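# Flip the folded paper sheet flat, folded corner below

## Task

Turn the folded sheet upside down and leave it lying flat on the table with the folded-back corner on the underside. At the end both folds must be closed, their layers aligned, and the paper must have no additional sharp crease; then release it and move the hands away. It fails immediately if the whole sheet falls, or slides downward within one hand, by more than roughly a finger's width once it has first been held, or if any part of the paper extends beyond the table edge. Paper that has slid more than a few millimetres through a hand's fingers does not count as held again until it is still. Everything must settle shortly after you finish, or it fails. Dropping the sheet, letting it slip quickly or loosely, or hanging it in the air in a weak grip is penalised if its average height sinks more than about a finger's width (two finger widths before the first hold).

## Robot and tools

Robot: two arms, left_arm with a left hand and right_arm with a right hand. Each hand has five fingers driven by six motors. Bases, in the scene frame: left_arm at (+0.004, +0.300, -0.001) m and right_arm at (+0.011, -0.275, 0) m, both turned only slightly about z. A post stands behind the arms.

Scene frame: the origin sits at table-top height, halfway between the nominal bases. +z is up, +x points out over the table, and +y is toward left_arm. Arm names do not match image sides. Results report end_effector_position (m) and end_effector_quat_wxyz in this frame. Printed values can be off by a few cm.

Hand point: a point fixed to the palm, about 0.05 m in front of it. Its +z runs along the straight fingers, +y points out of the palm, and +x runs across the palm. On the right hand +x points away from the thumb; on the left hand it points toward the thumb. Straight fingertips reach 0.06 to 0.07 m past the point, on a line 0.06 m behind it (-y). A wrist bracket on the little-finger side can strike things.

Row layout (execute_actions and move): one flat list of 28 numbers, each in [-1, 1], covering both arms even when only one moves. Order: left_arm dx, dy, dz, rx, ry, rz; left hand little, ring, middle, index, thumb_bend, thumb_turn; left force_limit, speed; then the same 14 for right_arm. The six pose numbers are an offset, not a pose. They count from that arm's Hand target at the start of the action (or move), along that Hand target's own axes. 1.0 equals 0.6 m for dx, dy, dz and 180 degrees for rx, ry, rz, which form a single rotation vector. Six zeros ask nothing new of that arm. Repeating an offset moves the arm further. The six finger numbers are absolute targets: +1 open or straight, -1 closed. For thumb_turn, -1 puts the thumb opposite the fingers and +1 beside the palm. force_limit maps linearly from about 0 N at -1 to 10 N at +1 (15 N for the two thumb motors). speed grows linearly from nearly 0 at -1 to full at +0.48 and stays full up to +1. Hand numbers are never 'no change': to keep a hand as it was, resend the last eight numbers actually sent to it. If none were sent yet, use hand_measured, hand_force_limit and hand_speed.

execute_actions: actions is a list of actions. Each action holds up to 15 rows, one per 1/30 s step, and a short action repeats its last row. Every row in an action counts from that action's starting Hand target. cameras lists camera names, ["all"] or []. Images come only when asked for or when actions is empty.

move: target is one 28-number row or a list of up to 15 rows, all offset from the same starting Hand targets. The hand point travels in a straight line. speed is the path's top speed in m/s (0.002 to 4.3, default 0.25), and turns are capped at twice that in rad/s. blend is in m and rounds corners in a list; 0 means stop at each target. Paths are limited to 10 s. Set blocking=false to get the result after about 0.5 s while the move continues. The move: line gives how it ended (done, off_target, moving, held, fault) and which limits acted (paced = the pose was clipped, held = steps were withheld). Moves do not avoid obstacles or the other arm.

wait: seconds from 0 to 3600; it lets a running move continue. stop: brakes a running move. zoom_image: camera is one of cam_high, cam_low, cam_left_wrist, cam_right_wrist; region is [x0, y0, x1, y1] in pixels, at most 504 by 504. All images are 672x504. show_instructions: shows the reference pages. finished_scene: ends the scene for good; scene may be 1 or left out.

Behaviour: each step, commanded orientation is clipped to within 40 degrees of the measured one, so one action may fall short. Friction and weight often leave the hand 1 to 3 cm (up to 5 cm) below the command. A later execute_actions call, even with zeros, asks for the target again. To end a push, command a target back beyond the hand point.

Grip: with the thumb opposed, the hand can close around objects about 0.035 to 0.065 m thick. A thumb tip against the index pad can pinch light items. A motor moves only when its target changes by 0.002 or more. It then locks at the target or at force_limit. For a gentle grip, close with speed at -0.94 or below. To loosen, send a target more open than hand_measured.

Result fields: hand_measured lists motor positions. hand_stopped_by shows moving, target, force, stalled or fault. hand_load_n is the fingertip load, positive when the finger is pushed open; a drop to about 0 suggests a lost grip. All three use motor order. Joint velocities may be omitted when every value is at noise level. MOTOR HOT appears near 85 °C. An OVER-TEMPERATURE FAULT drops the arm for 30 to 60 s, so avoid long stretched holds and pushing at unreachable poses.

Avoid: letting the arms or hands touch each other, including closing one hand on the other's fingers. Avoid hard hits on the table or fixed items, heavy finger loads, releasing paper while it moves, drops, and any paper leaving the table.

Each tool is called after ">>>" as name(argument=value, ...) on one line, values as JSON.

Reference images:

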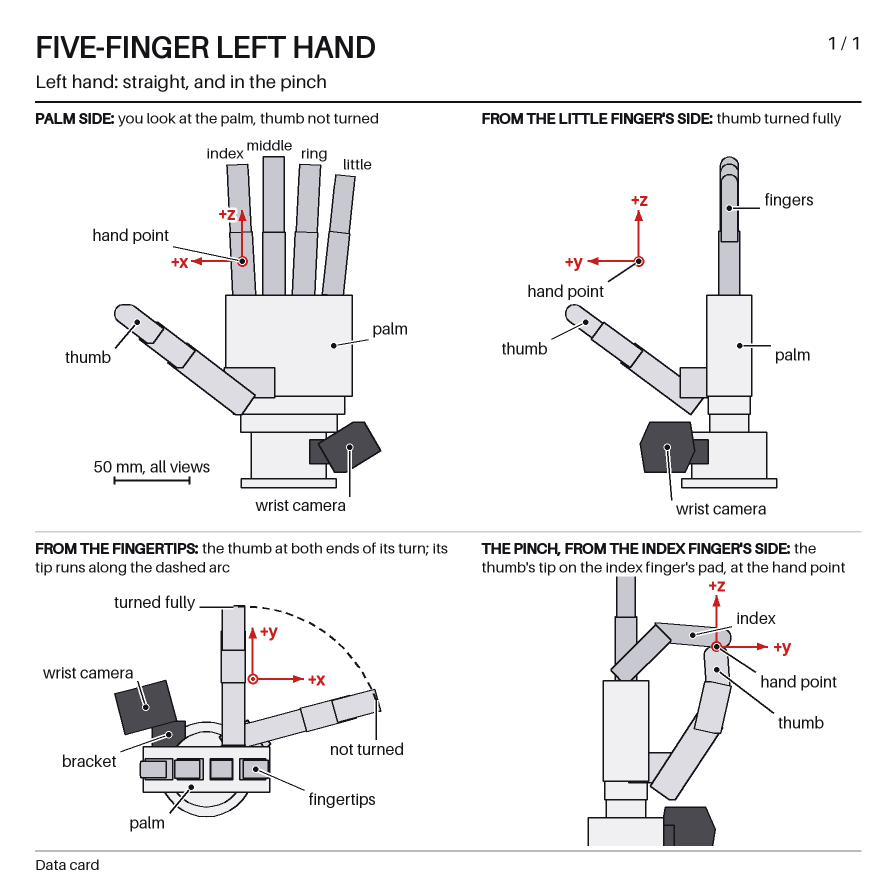

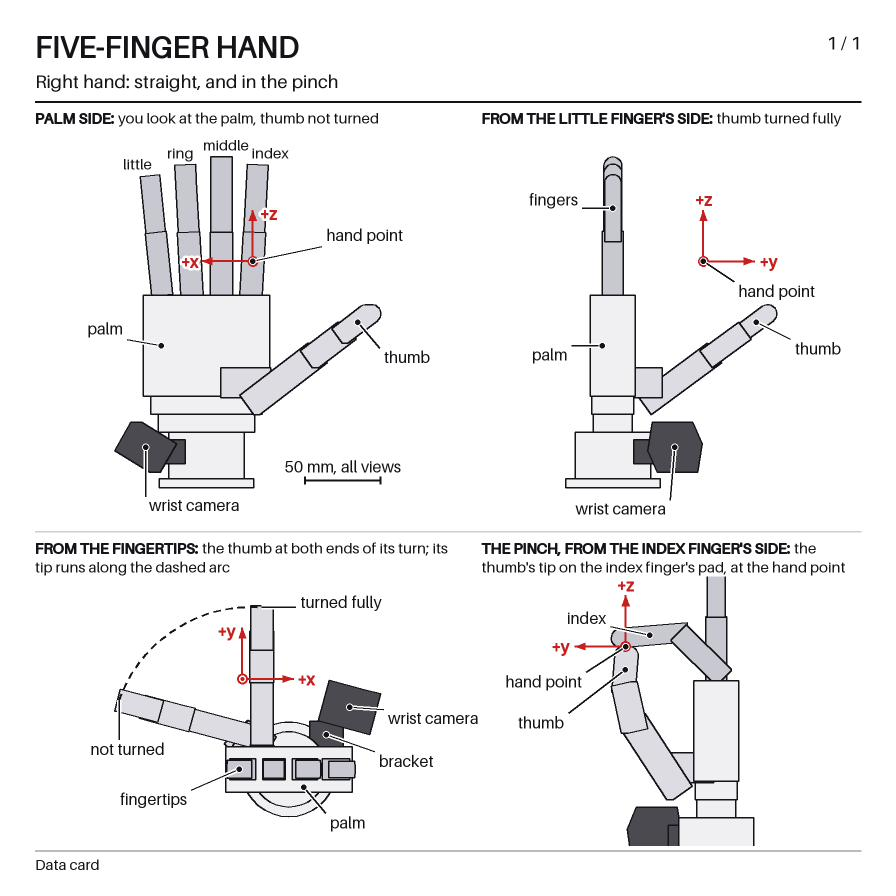

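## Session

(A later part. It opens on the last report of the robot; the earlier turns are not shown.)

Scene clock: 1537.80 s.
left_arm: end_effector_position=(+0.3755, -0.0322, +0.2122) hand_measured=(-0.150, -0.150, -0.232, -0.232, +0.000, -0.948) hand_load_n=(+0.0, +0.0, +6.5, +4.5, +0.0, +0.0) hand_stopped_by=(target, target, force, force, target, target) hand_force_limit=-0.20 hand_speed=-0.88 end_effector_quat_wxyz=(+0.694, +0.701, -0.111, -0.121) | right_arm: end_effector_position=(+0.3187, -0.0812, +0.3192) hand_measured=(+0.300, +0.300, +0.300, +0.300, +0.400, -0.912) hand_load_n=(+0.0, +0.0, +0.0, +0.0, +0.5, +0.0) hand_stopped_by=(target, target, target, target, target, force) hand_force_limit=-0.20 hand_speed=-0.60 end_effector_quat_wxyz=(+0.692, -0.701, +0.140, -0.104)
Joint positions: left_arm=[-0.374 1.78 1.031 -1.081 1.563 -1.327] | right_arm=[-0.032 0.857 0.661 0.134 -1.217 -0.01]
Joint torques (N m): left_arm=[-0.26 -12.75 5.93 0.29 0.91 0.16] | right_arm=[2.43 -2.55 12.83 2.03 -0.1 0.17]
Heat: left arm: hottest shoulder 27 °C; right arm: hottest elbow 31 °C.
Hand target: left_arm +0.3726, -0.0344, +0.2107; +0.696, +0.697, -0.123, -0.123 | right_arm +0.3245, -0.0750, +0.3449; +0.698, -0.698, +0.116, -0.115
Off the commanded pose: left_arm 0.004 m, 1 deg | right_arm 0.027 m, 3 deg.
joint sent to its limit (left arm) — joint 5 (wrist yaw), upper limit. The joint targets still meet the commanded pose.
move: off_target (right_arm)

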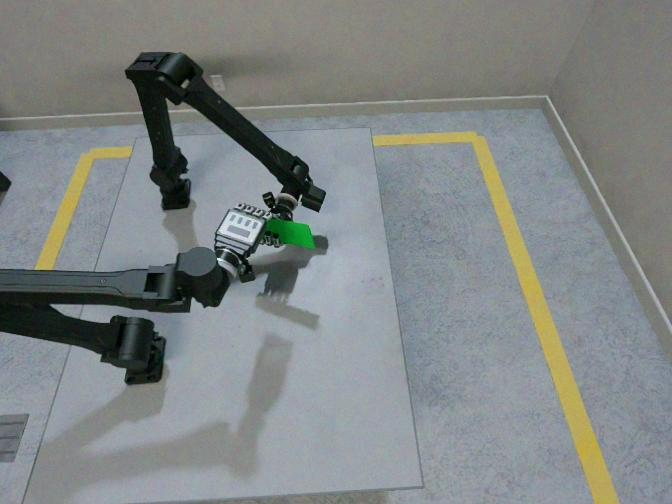

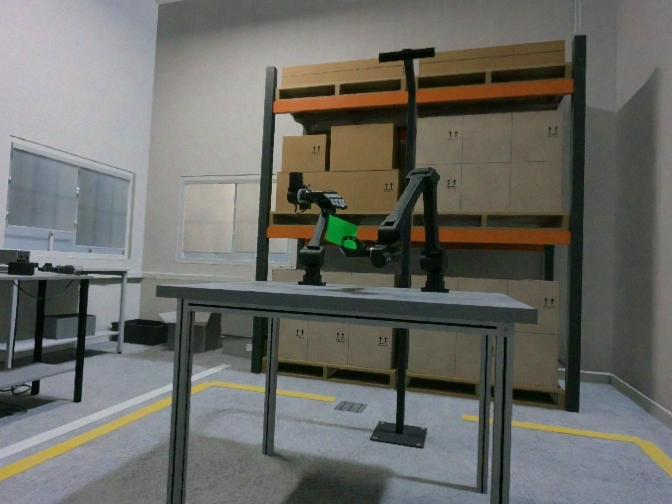

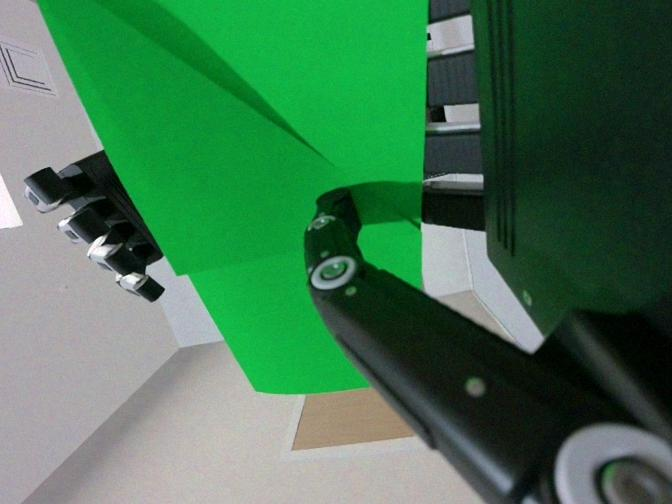

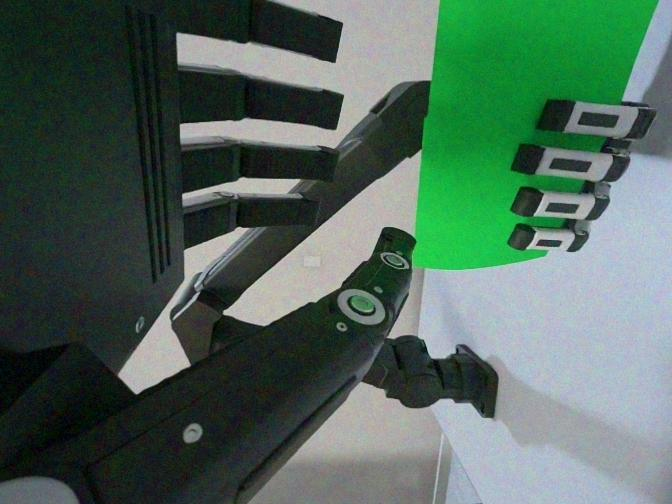

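>>> move(target=[[0, 0, 0, 0, 0, 0, -0.15, -0.15, -0.6, -0.6, 0.0, -0.948, -0.2, -0.88, 0.02, -0.012, 0.075, 0, 0, 0, 0.3, 0.3, 0.3, 0.3, 0.4, -0.948, -0.2, -0.6]], speed=0.06, cameras=["all"])

>>> zoom_image(camera="cam_low", region=[260, 180, 400, 300])

>>> zoom_image(camera="cam_high", region=[200, 180, 340, 285])

Scene clock: 1574.03 s.
left_arm: end_effector_position=(+0.3755, -0.0322, +0.2122) hand_measured=(-0.150, -0.150, -0.232, -0.232, +0.000, -0.948) hand_load_n=(+0.0, +0.0, +6.5, +4.5, +0.0, +0.0) hand_stopped_by=(target, target, force, force, target, target) hand_force_limit=-0.20 hand_speed=-0.88 end_effector_quat_wxyz=(+0.694, +0.701, -0.111, -0.121) | right_arm: end_effector_position=(+0.3431, -0.0438, +0.3260) hand_measured=(+0.300, +0.300, +0.300, +0.300, +0.400, -0.912) hand_load_n=(+0.0, +0.0, +0.0, +0.0, +0.0, +0.0) hand_stopped_by=(target, target, target, target, target, force) hand_force_limit=-0.20 hand_speed=-0.60 end_effector_quat_wxyz=(+0.690, -0.703, +0.138, -0.102)
Joint positions: left_arm=[-0.374 1.78 1.031 -1.081 1.563 -1.327] | right_arm=[0.093 0.945 0.726 0.159 -1.098 -0.006]
Joint torques (N m): left_arm=[-0.32 -12.75 5.96 0.28 0.92 0.16] | right_arm=[2.67 -3.78 12.92 1.88 0.14 0.13]
Heat: left arm: hottest shoulder 27 °C; right arm: hottest elbow 32 °C.
Hand target: left_arm +0.3726, -0.0344, +0.2107; +0.696, +0.697, -0.123, -0.123 | right_arm +0.3504, -0.0363, +0.3521; +0.698, -0.698, +0.116, -0.115
Off the commanded pose: left_arm 0.004 m, 1 deg | right_arm 0.028 m, 3 deg.
joint sent to its limit (left arm) — joint 5 (wrist yaw), upper limit. The joint targets still meet the commanded pose.
move: off_target (right_arm)

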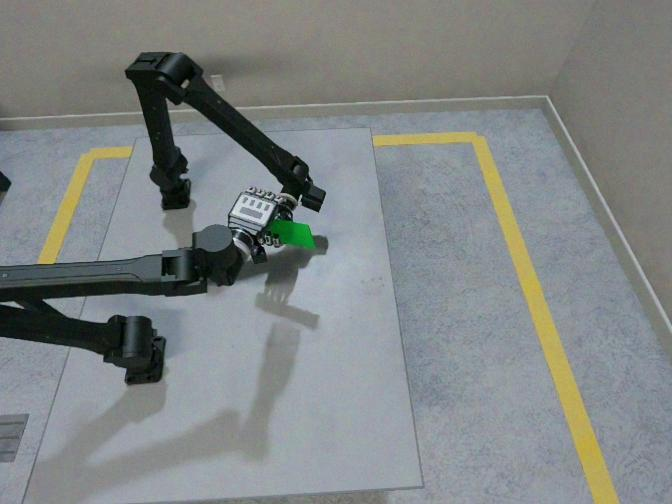

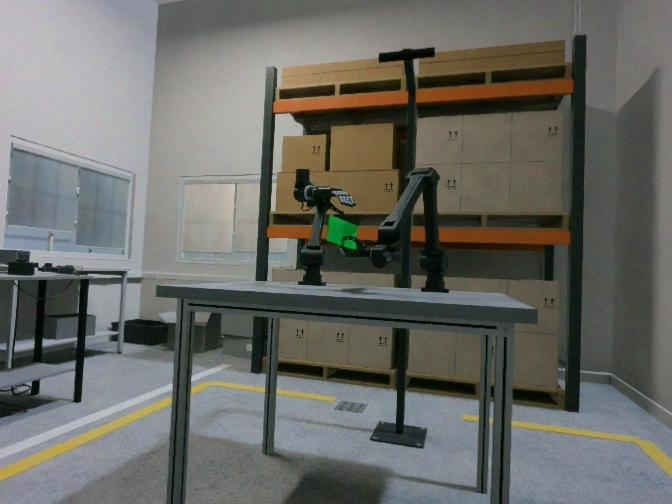

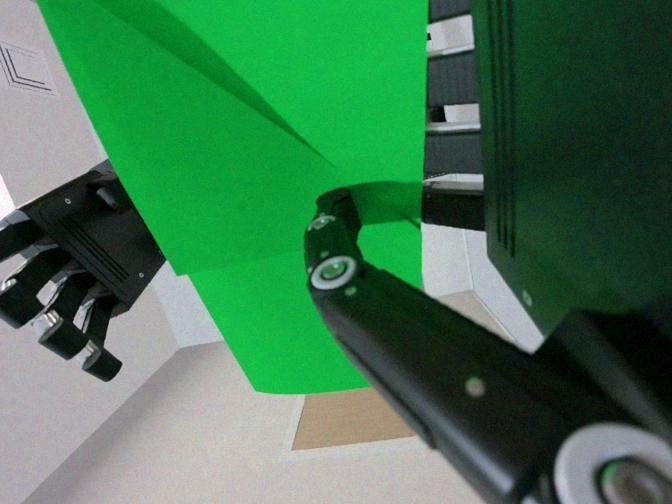

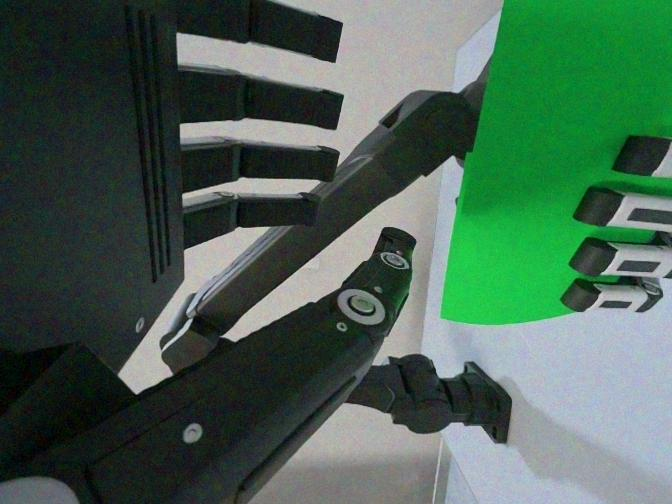

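Scaled by 3.600.

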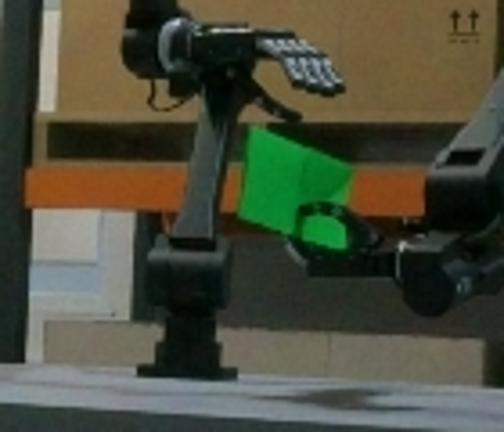

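Scaled by 3.600.

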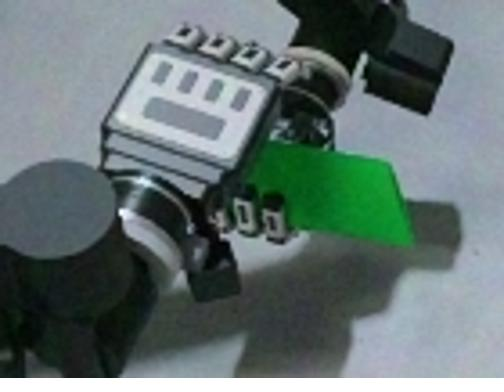

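>>> zoom_image(camera="cam_high", region=[220, 175, 330, 260])

>>> zoom_image(camera="cam_low", region=[290, 175, 390, 255])

Scaled by 4.582.

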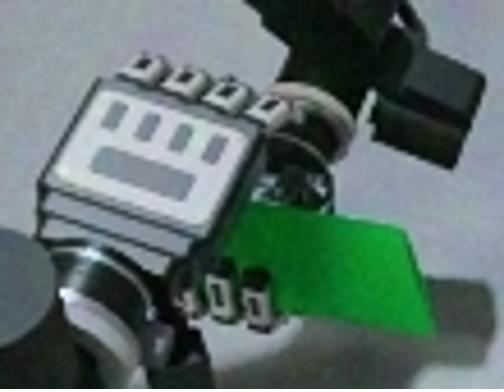

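Scaled by 5.040.

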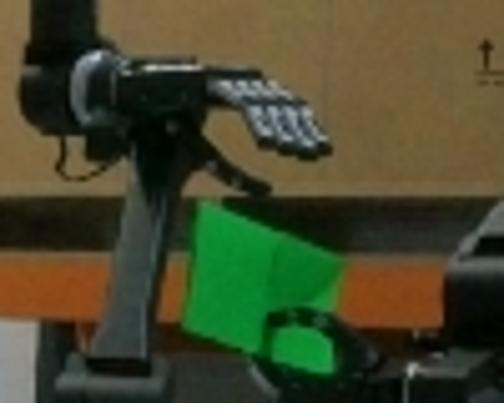

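>>> move(target=[[0, 0, 0, 0, 0, 0, -0.15, -0.15, -0.6, -0.6, 0.0, -0.948, -0.2, -0.88, 0.025, 0.0, 0, 0, 0, 0, 0.45, 0.45, 0.45, 0.45, 0.8, -0.948, -0.2, -0.6], [0, 0, 0, 0, 0, 0, -0.15, -0.15, -0.6, -0.6, 0.0, -0.948, -0.2, -0.88, 0.025, 0.085, 0, 0, 0, 0, 0.45, 0.45, 0.45, 0.45, 0.8, -0.948, -0.2, -0.6]], speed=0.06, cameras=["all"])

>>> zoom_image(camera="cam_high", region=[220, 175, 330, 260])

>>> zoom_image(camera="cam_low", region=[290, 175, 390, 255])

Scene clock: 1665.00 s.
left_arm: end_effector_position=(+0.3755, -0.0322, +0.2122) hand_measured=(-0.150, -0.150, -0.232, -0.232, +0.000, -0.948) hand_load_n=(+0.0, +0.0, +6.5, +4.5, +0.0, +0.0) hand_stopped_by=(target, target, force, force, target, target) hand_force_limit=-0.20 hand_speed=-0.88 end_effector_quat_wxyz=(+0.694, +0.701, -0.111, -0.121) | right_arm: end_effector_position=(+0.3622, -0.0404, +0.3009) hand_measured=(+0.450, +0.450, +0.450, +0.450, +0.800, -0.912) hand_load_n=(+0.0, +0.0, +0.0, +0.0, +0.0, +0.0) hand_stopped_by=(target, target, target, target, target, force) hand_force_limit=-0.20 hand_speed=-0.60 end_effector_quat_wxyz=(+0.696, -0.699, +0.117, -0.113)
Joint positions: left_arm=[-0.374 1.78 1.031 -1.081 1.563 -1.327] | right_arm=[0.093 1.035 0.694 0.33 -1.114 -0.006]
Joint torques (N m): left_arm=[-0.26 -12.75 5.91 0.28 0.92 0.16] | right_arm=[0.73 -5.36 8.64 2 -0.01 0.09]
Heat: left arm: hottest shoulder 27 °C; right arm: hottest elbow 35 °C.
Hand target: left_arm +0.3726, -0.0344, +0.2107; +0.696, +0.697, -0.123, -0.123 | right_arm +0.3646, -0.0411, +0.3012; +0.698, -0.698, +0.116, -0.116
Off the commanded pose: left_arm 0.004 m, 1 deg | right_arm 0.003 m, 0 deg.
joint sent to its limit (left arm) — joint 5 (wrist yaw), upper limit. The joint targets still meet the commanded pose.
move: done

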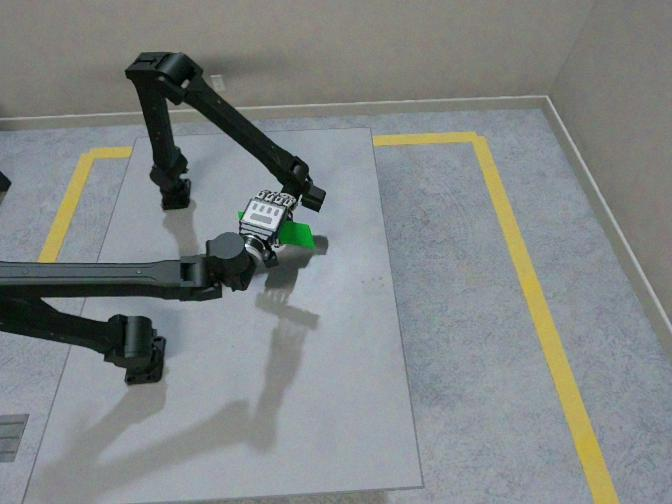

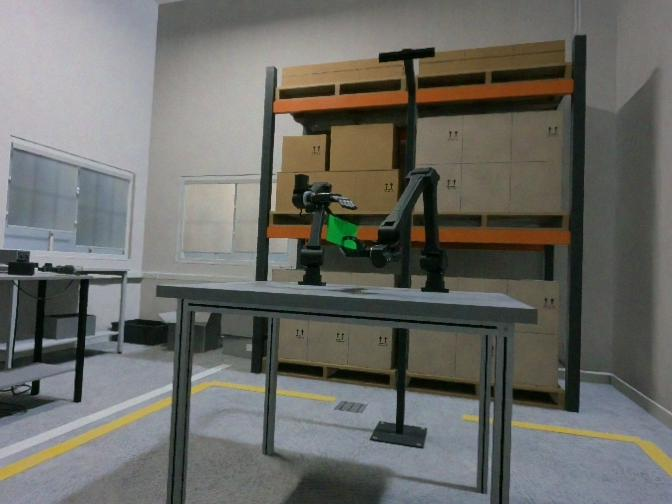

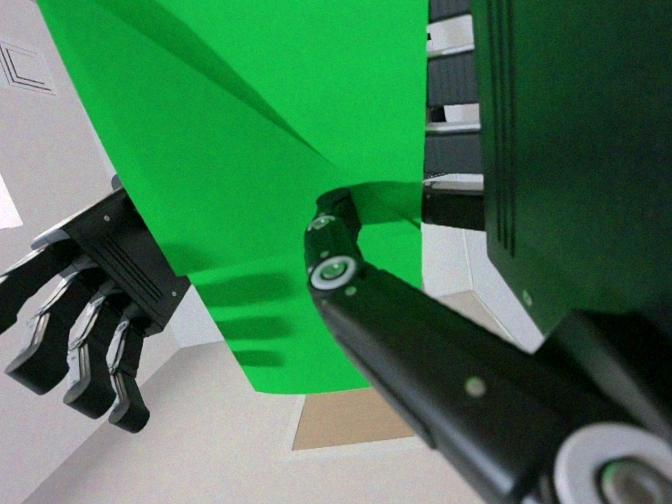

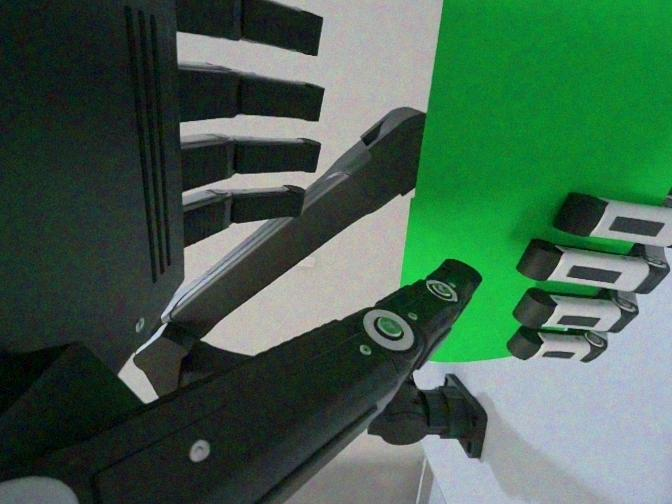

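Scaled by 4.582.

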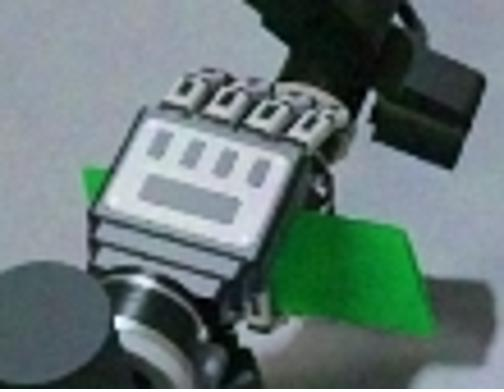

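Scaled by 5.040.

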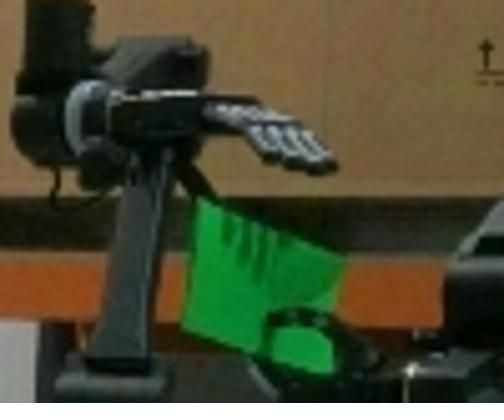

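>>> move(target=[[0, 0, 0, 0, 0, 0, -0.15, -0.15, -0.6, -0.6, 0.0, -0.948, -0.2, -0.88, 0.0, 0.055, 0, 0, 0, 0, 0.45, 0.45, 0.45, 0.45, 0.7, -0.948, -0.2, -0.6]], speed=0.05, cameras=["all"])

>>> zoom_image(camera="cam_high", region=[220, 175, 330, 260])

>>> zoom_image(camera="cam_low", region=[290, 175, 390, 255])

Scene clock: 1695.37 s.
left_arm: end_effector_position=(+0.3755, -0.0322, +0.2122) hand_measured=(-0.150, -0.150, -0.232, -0.232, +0.000, -0.948) hand_load_n=(+0.0, +0.5, +6.5, +4.5, +0.0, +0.0) hand_stopped_by=(target, target, force, force, target, target) hand_force_limit=-0.20 hand_speed=-0.88 end_effector_quat_wxyz=(+0.694, +0.701, -0.111, -0.121) | right_arm: end_effector_position=(+0.3624, -0.0403, +0.2685) hand_measured=(+0.450, +0.450, +0.450, +0.450, +0.700, -0.912) hand_load_n=(+0.0, +0.0, +0.0, +0.0, +0.0, +0.0) hand_stopped_by=(target, target, target, target, target, force) hand_force_limit=-0.20 hand_speed=-0.60 end_effector_quat_wxyz=(+0.696, -0.699, +0.116, -0.114)
Joint positions: left_arm=[-0.374 1.78 1.031 -1.081 1.563 -1.327] | right_arm=[0.093 1.08 0.63 0.44 -1.114 -0.006]
Joint torques (N m): left_arm=[-0.26 -12.75 5.94 0.27 0.91 0.16] | right_arm=[0.56 -4.95 8.35 1.94 0.06 0.07]
Heat: left arm: hottest shoulder 27 °C; right arm: hottest elbow 33 °C.
Hand target: left_arm +0.3726, -0.0344, +0.2107; +0.696, +0.697, -0.123, -0.123 | right_arm +0.3645, -0.0411, +0.2681; +0.698, -0.698, +0.116, -0.116
Off the commanded pose: left_arm 0.004 m, 1 deg | right_arm 0.002 m, 0 deg.
joint sent to its limit (left arm) — joint 5 (wrist yaw), upper limit. The joint targets still meet the commanded pose.
move: done

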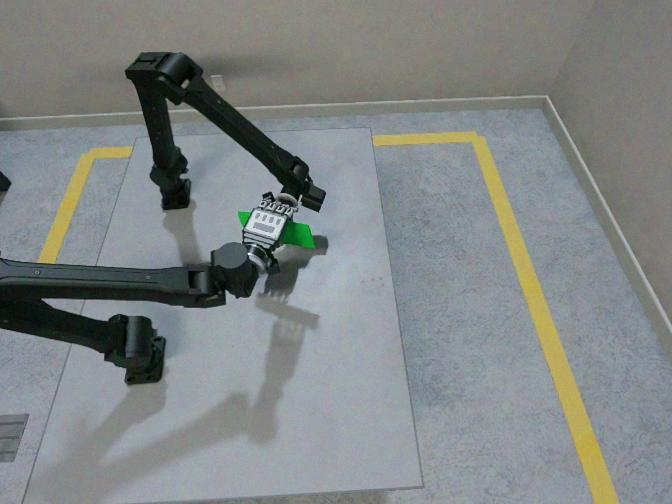

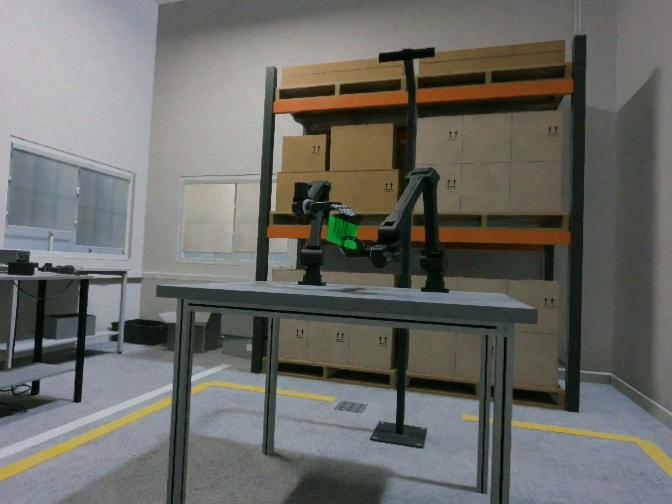

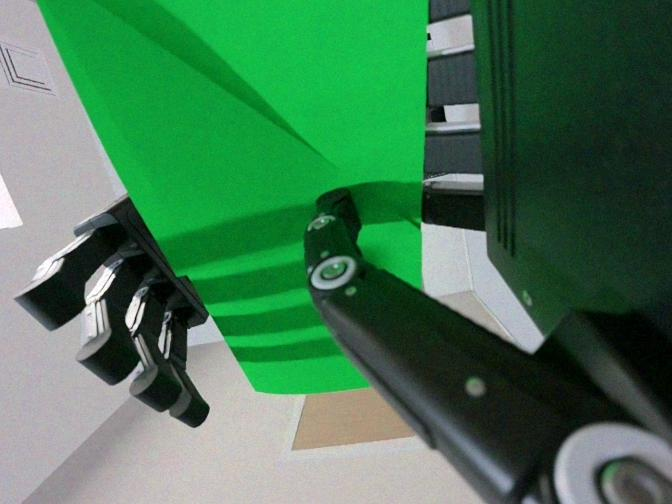

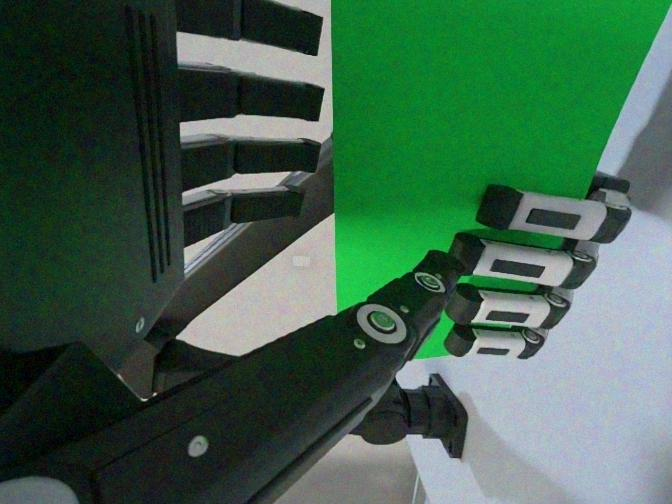

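Scaled by 4.582.

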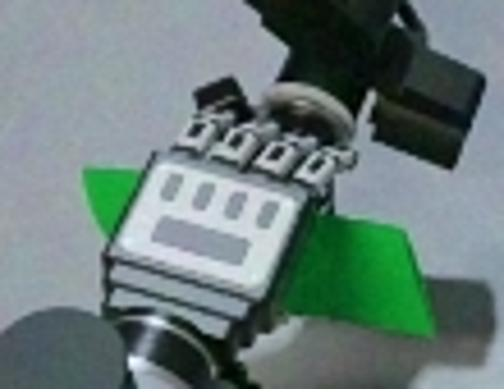

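Scaled by 5.040.

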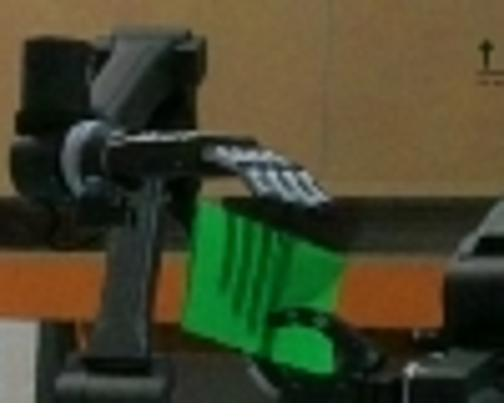

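>>> move(target=[[0, 0, 0, 0, 0, 0, -0.15, -0.15, -0.6, -0.6, 0.0, -0.948, -0.2, -0.88, 0.0, 0.0, 0, 0, 0, 0, 0.45, 0.45, 0.45, 0.45, 0.5, -0.948, -0.2, -0.6], [0, 0, 0, 0, 0, 0, -0.15, -0.15, -0.6, -0.6, 0.0, -0.948, -0.2, -0.88, -0.01, 0.037, 0, 0, 0, 0, 0.45, 0.45, 0.45, 0.45, 0.5, -0.948, -0.2, -0.6]], speed=0.04, cameras=["all"])

>>> zoom_image(camera="cam_high", region=[220, 175, 330, 260])

>>> zoom_image(camera="cam_low", region=[290, 175, 390, 255])

Scene clock: 1714.83 s.
left_arm: end_effector_position=(+0.3755, -0.0322, +0.2122) hand_measured=(-0.150, -0.150, -0.232, -0.232, +0.000, -0.948) hand_load_n=(+0.0, +0.0, +6.5, +4.5, +0.0, +0.0) hand_stopped_by=(target, target, force, force, target, target) hand_force_limit=-0.20 hand_speed=-0.88 end_effector_quat_wxyz=(+0.694, +0.701, -0.111, -0.121) | right_arm: end_effector_position=(+0.3581, -0.0412, +0.2467) hand_measured=(+0.450, +0.450, +0.450, +0.450, +0.500, -0.912) hand_load_n=(+0.0, +0.0, +0.0, +0.0, +0.0, +0.0) hand_stopped_by=(target, target, target, target, target, force) hand_force_limit=-0.20 hand_speed=-0.60 end_effector_quat_wxyz=(+0.696, -0.699, +0.117, -0.116)
Joint positions: left_arm=[-0.374 1.78 1.031 -1.081 1.563 -1.327] | right_arm=[0.093 1.1 0.578 0.513 -1.109 -0.006]
Joint torques (N m): left_arm=[-0.32 -12.81 5.96 0.31 0.91 0.16] | right_arm=[1.38 -4.54 7.9 1.88 0.18 0.11]
Heat: left arm: hottest shoulder 27 °C; right arm: hottest elbow 33 °C.
Hand target: left_arm +0.3726, -0.0344, +0.2107; +0.696, +0.697, -0.123, -0.123 | right_arm +0.3589, -0.0392, +0.2459; +0.698, -0.698, +0.116, -0.115
Off the commanded pose: left_arm 0.004 m, 1 deg | right_arm 0.002 m, 0 deg.
joint sent to its limit (left arm) — joint 5 (wrist yaw), upper limit. The joint targets still meet the commanded pose.
move: done

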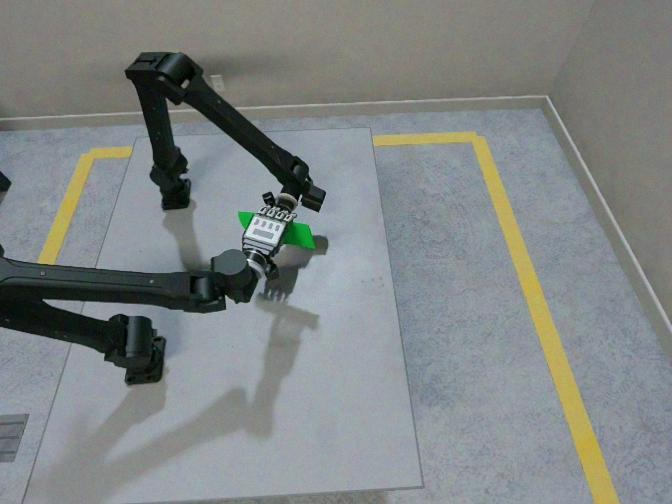

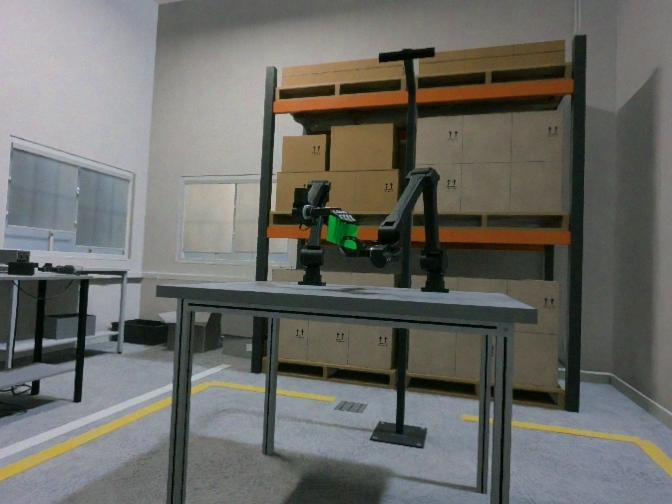

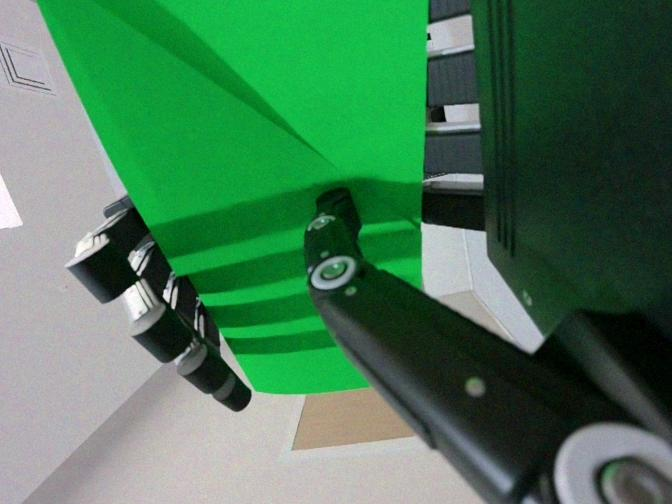

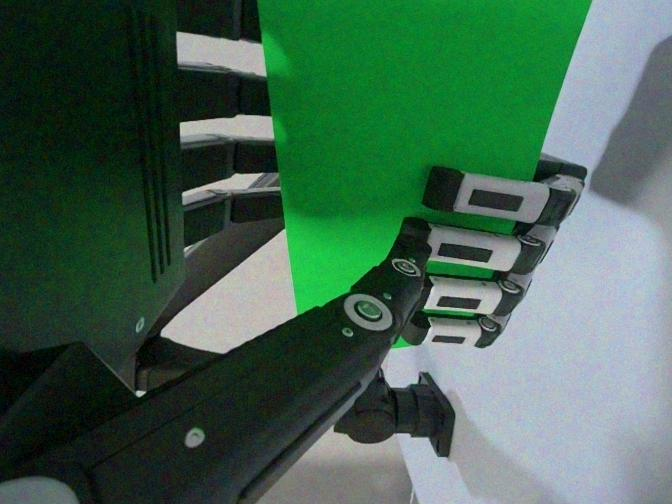

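Scaled by 4.582.

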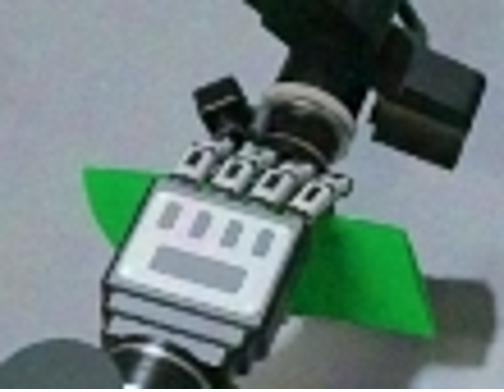

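Scaled by 5.040.

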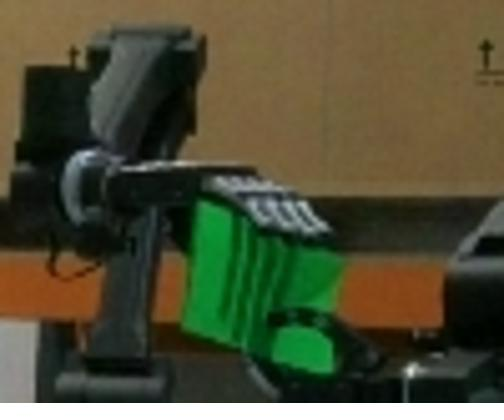

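>>> move(target=[[0, 0, 0, 0, 0, 0, -0.15, -0.15, -0.6, -0.6, 0.0, -0.948, -0.2, -0.88, -0.0, 0.0, 0, 0, 0, 0, 0.45, 0.45, 0.45, 0.45, 0.3, -0.948, -0.2, -0.6], [0, 0, 0, 0, 0, 0, -0.15, -0.15, -0.6, -0.6, 0.0, -0.948, -0.2, -0.88, -0.017, 0.0, 0, 0, 0, 0, 0.45, 0.45, 0.45, 0.45, 0.3, -0.948, -0.2, -0.6], [0, 0, 0, 0, 0, 0, -0.15, -0.15, -0.6, -0.6, 0.0, -0.948, -0.2, -0.88, -0.017, 0.0, 0, 0, 0, 0, 0.1, 0.1, 0.1, 0.1, 0.1, -0.948, -0.2, -0.8]], speed=0.03, cameras=["cam_high", "cam_low", "cam_left_wrist", "cam_right_wrist"])

>>> zoom_image(camera="cam_high", region=[220, 175, 330, 260])

>>> zoom_image(camera="cam_low", region=[290, 175, 390, 255])

Scene clock: 1730.80 s.
left_arm: end_effector_position=(+0.3755, -0.0322, +0.2122) hand_measured=(-0.150, -0.150, -0.232, -0.232, +0.000, -0.948) hand_load_n=(+0.0, +0.0, +6.5, +4.5, +0.0, +0.0) hand_stopped_by=(target, target, force, force, target, target) hand_force_limit=-0.20 hand_speed=-0.88 end_effector_quat_wxyz=(+0.694, +0.701, -0.111, -0.121) | right_arm: end_effector_position=(+0.3539, -0.0412, +0.2422) hand_measured=(+0.100, +0.100, +0.100, +0.100, +0.100, -0.912) hand_load_n=(+0.0, -0.5, +0.0, +0.0, +0.0, +0.0) hand_stopped_by=(target, target, target, target, target, force) hand_force_limit=-0.20 hand_speed=-0.80 end_effector_quat_wxyz=(+0.695, -0.699, +0.123, -0.117)
Joint positions: left_arm=[-0.374 1.78 1.031 -1.081 1.563 -1.327] | right_arm=[0.096 1.088 0.56 0.513 -1.094 -0.006]
Joint torques (N m): left_arm=[-0.32 -12.75 5.96 0.29 0.92 0.16] | right_arm=[2.49 -5.6 7.82 1.69 0.19 0.11]
Heat: left arm: hottest shoulder 27 °C; right arm: hottest elbow 33 °C.
Hand target: left_arm +0.3726, -0.0344, +0.2107; +0.696, +0.697, -0.123, -0.123 | right_arm +0.3492, -0.0358, +0.2460; +0.698, -0.698, +0.116, -0.115
Off the commanded pose: left_arm 0.004 m, 1 deg | right_arm 0.008 m, 1 deg.
joint sent to its limit (left arm) — joint 5 (wrist yaw), upper limit. The joint targets still meet the commanded pose.
move: done

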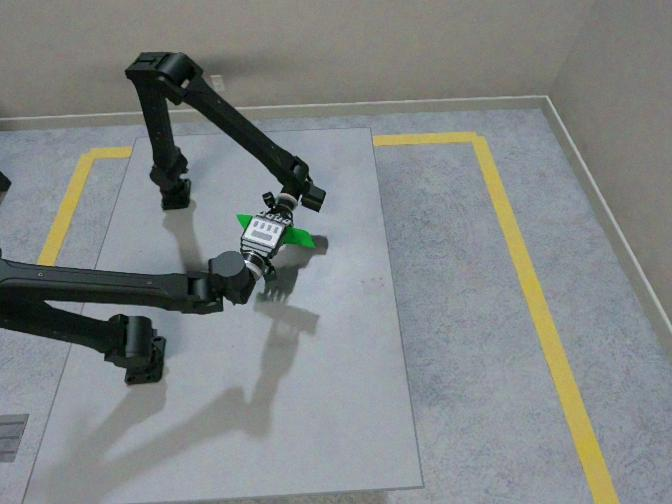

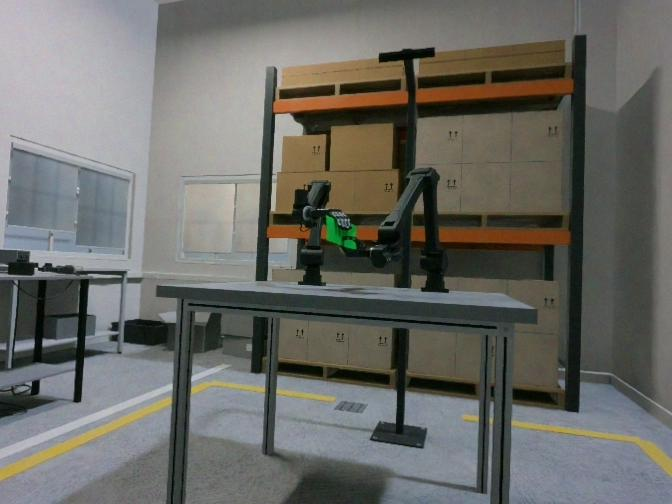

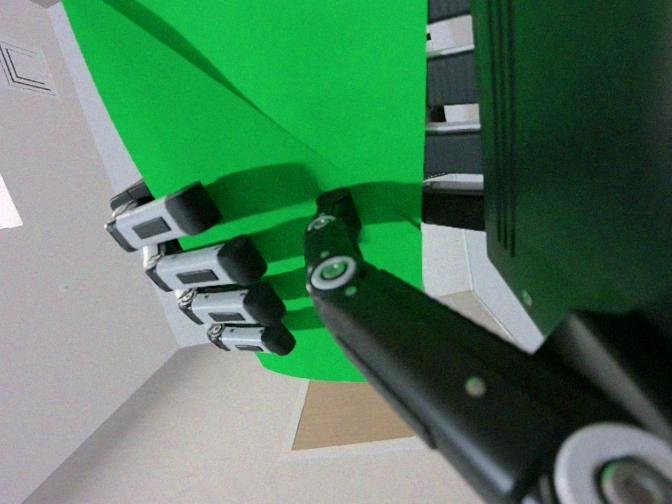

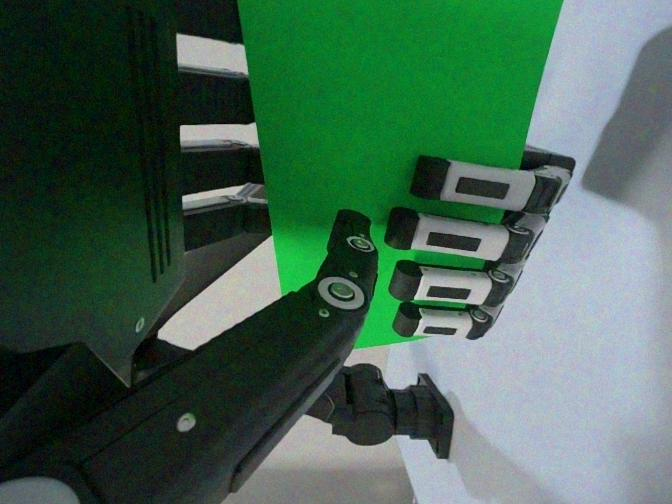

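Scaled by 4.582.

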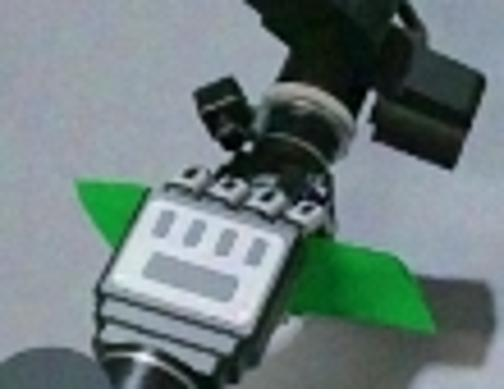

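Scaled by 5.040.

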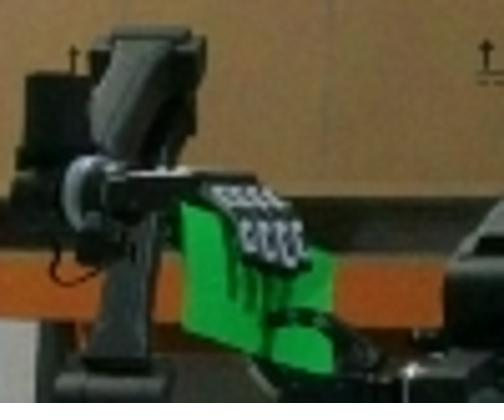

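>>> move(target=[[0, 0, 0, 0, 0, 0, -0.15, -0.15, -0.6, -0.6, 0.0, -0.948, -0.2, -0.88, 0.0, 0.0, 0, 0, 0, 0, -0.12, -0.12, -0.6, -0.6, 0.1, -0.948, -0.2, -0.88]], speed=0.03, cameras=["cam_high", "cam_low", "cam_left_wrist", "cam_right_wrist"])

>>> zoom_image(camera="cam_high", region=[220, 175, 330, 260])

>>> zoom_image(camera="cam_low", region=[290, 175, 390, 255])

Scene clock: 1739.00 s.
left_arm: end_effector_position=(+0.3734, -0.0345, +0.2120) hand_measured=(-0.150, -0.150, -0.232, -0.232, +0.000, -0.948) hand_load_n=(+0.0, +0.0, +7.0, +4.5, +0.0, +0.0) hand_stopped_by=(target, target, force, force, target, target) hand_force_limit=-0.20 hand_speed=-0.88 end_effector_quat_wxyz=(+0.694, +0.701, -0.114, -0.123) | right_arm: end_effector_position=(+0.3540, -0.0407, +0.2422) hand_measured=(-0.120, -0.120, -0.242, -0.242, +0.100, -0.912) hand_load_n=(+0.0, +0.0, +5.5, +4.0, +0.5, +0.0) hand_stopped_by=(target, target, force, force, target, force) hand_force_limit=-0.20 hand_speed=-0.88 end_effector_quat_wxyz=(+0.695, -0.699, +0.123, -0.117)
Joint positions: left_arm=[-0.38 1.781 1.031 -1.081 1.563 -1.325] | right_arm=[0.098 1.088 0.56 0.513 -1.093 -0.006]
Joint torques (N m): left_arm=[0.21 -12.81 5.94 0.25 0.92 0.15] | right_arm=[2.02 -5.83 7.87 1.54 0.11 0.11]
Heat: left arm: hottest shoulder 27 °C; right arm: hottest elbow 32 °C.
Hand target: left_arm +0.3725, -0.0345, +0.2107; +0.696, +0.697, -0.123, -0.123 | right_arm +0.3493, -0.0358, +0.2460; +0.698, -0.698, +0.116, -0.116
Off the commanded pose: left_arm 0.002 m, 1 deg | right_arm 0.008 m, 1 deg.
joint sent to its limit (left arm) — joint 5 (wrist yaw), upper limit. The joint targets still meet the commanded pose.
move: done

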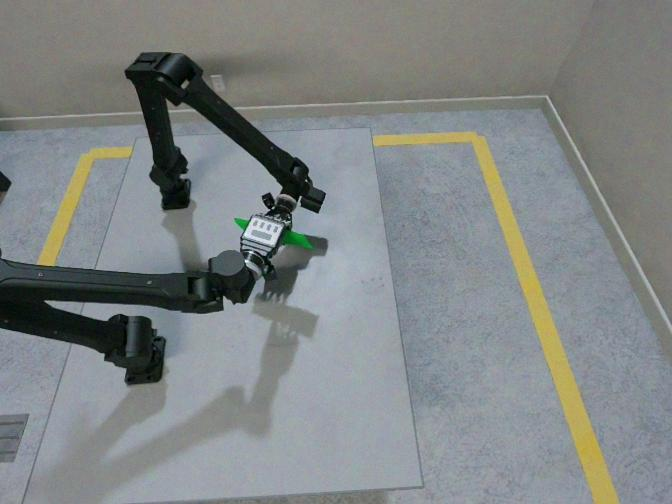

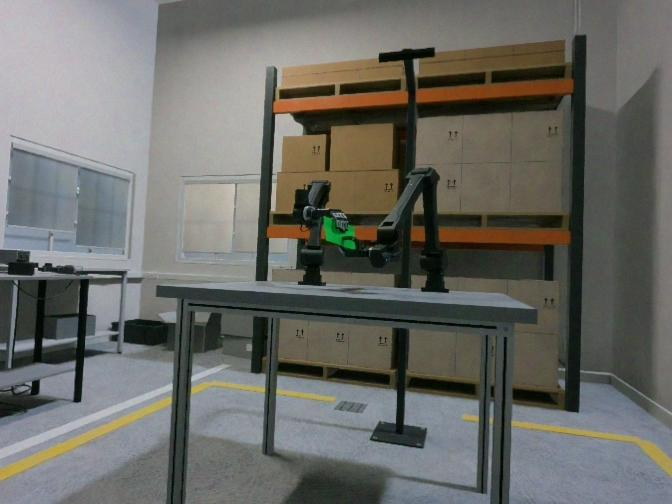

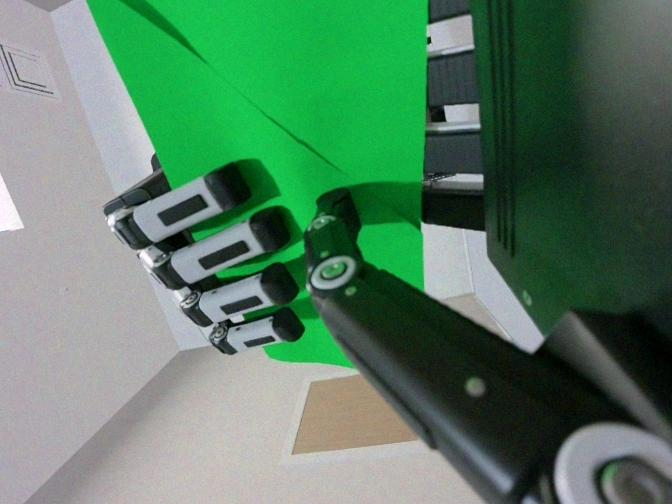

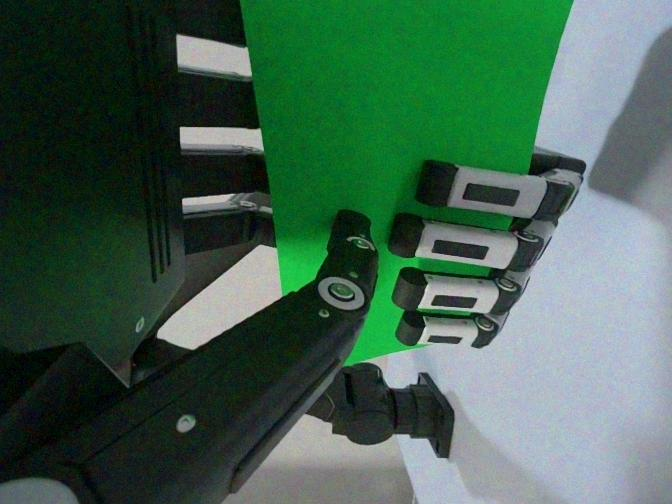

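Scaled by 4.582.

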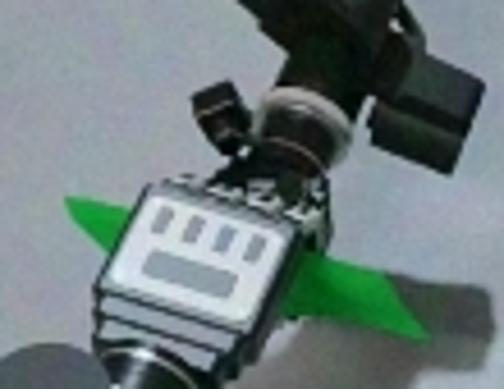

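Scaled by 5.040.

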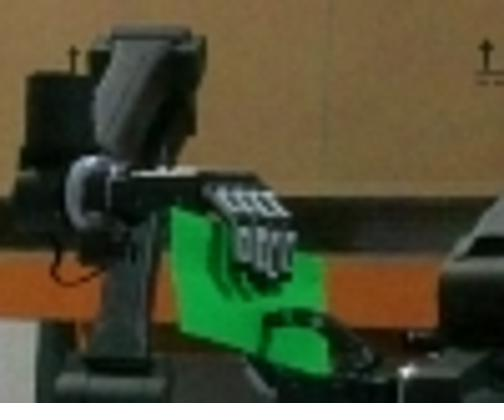

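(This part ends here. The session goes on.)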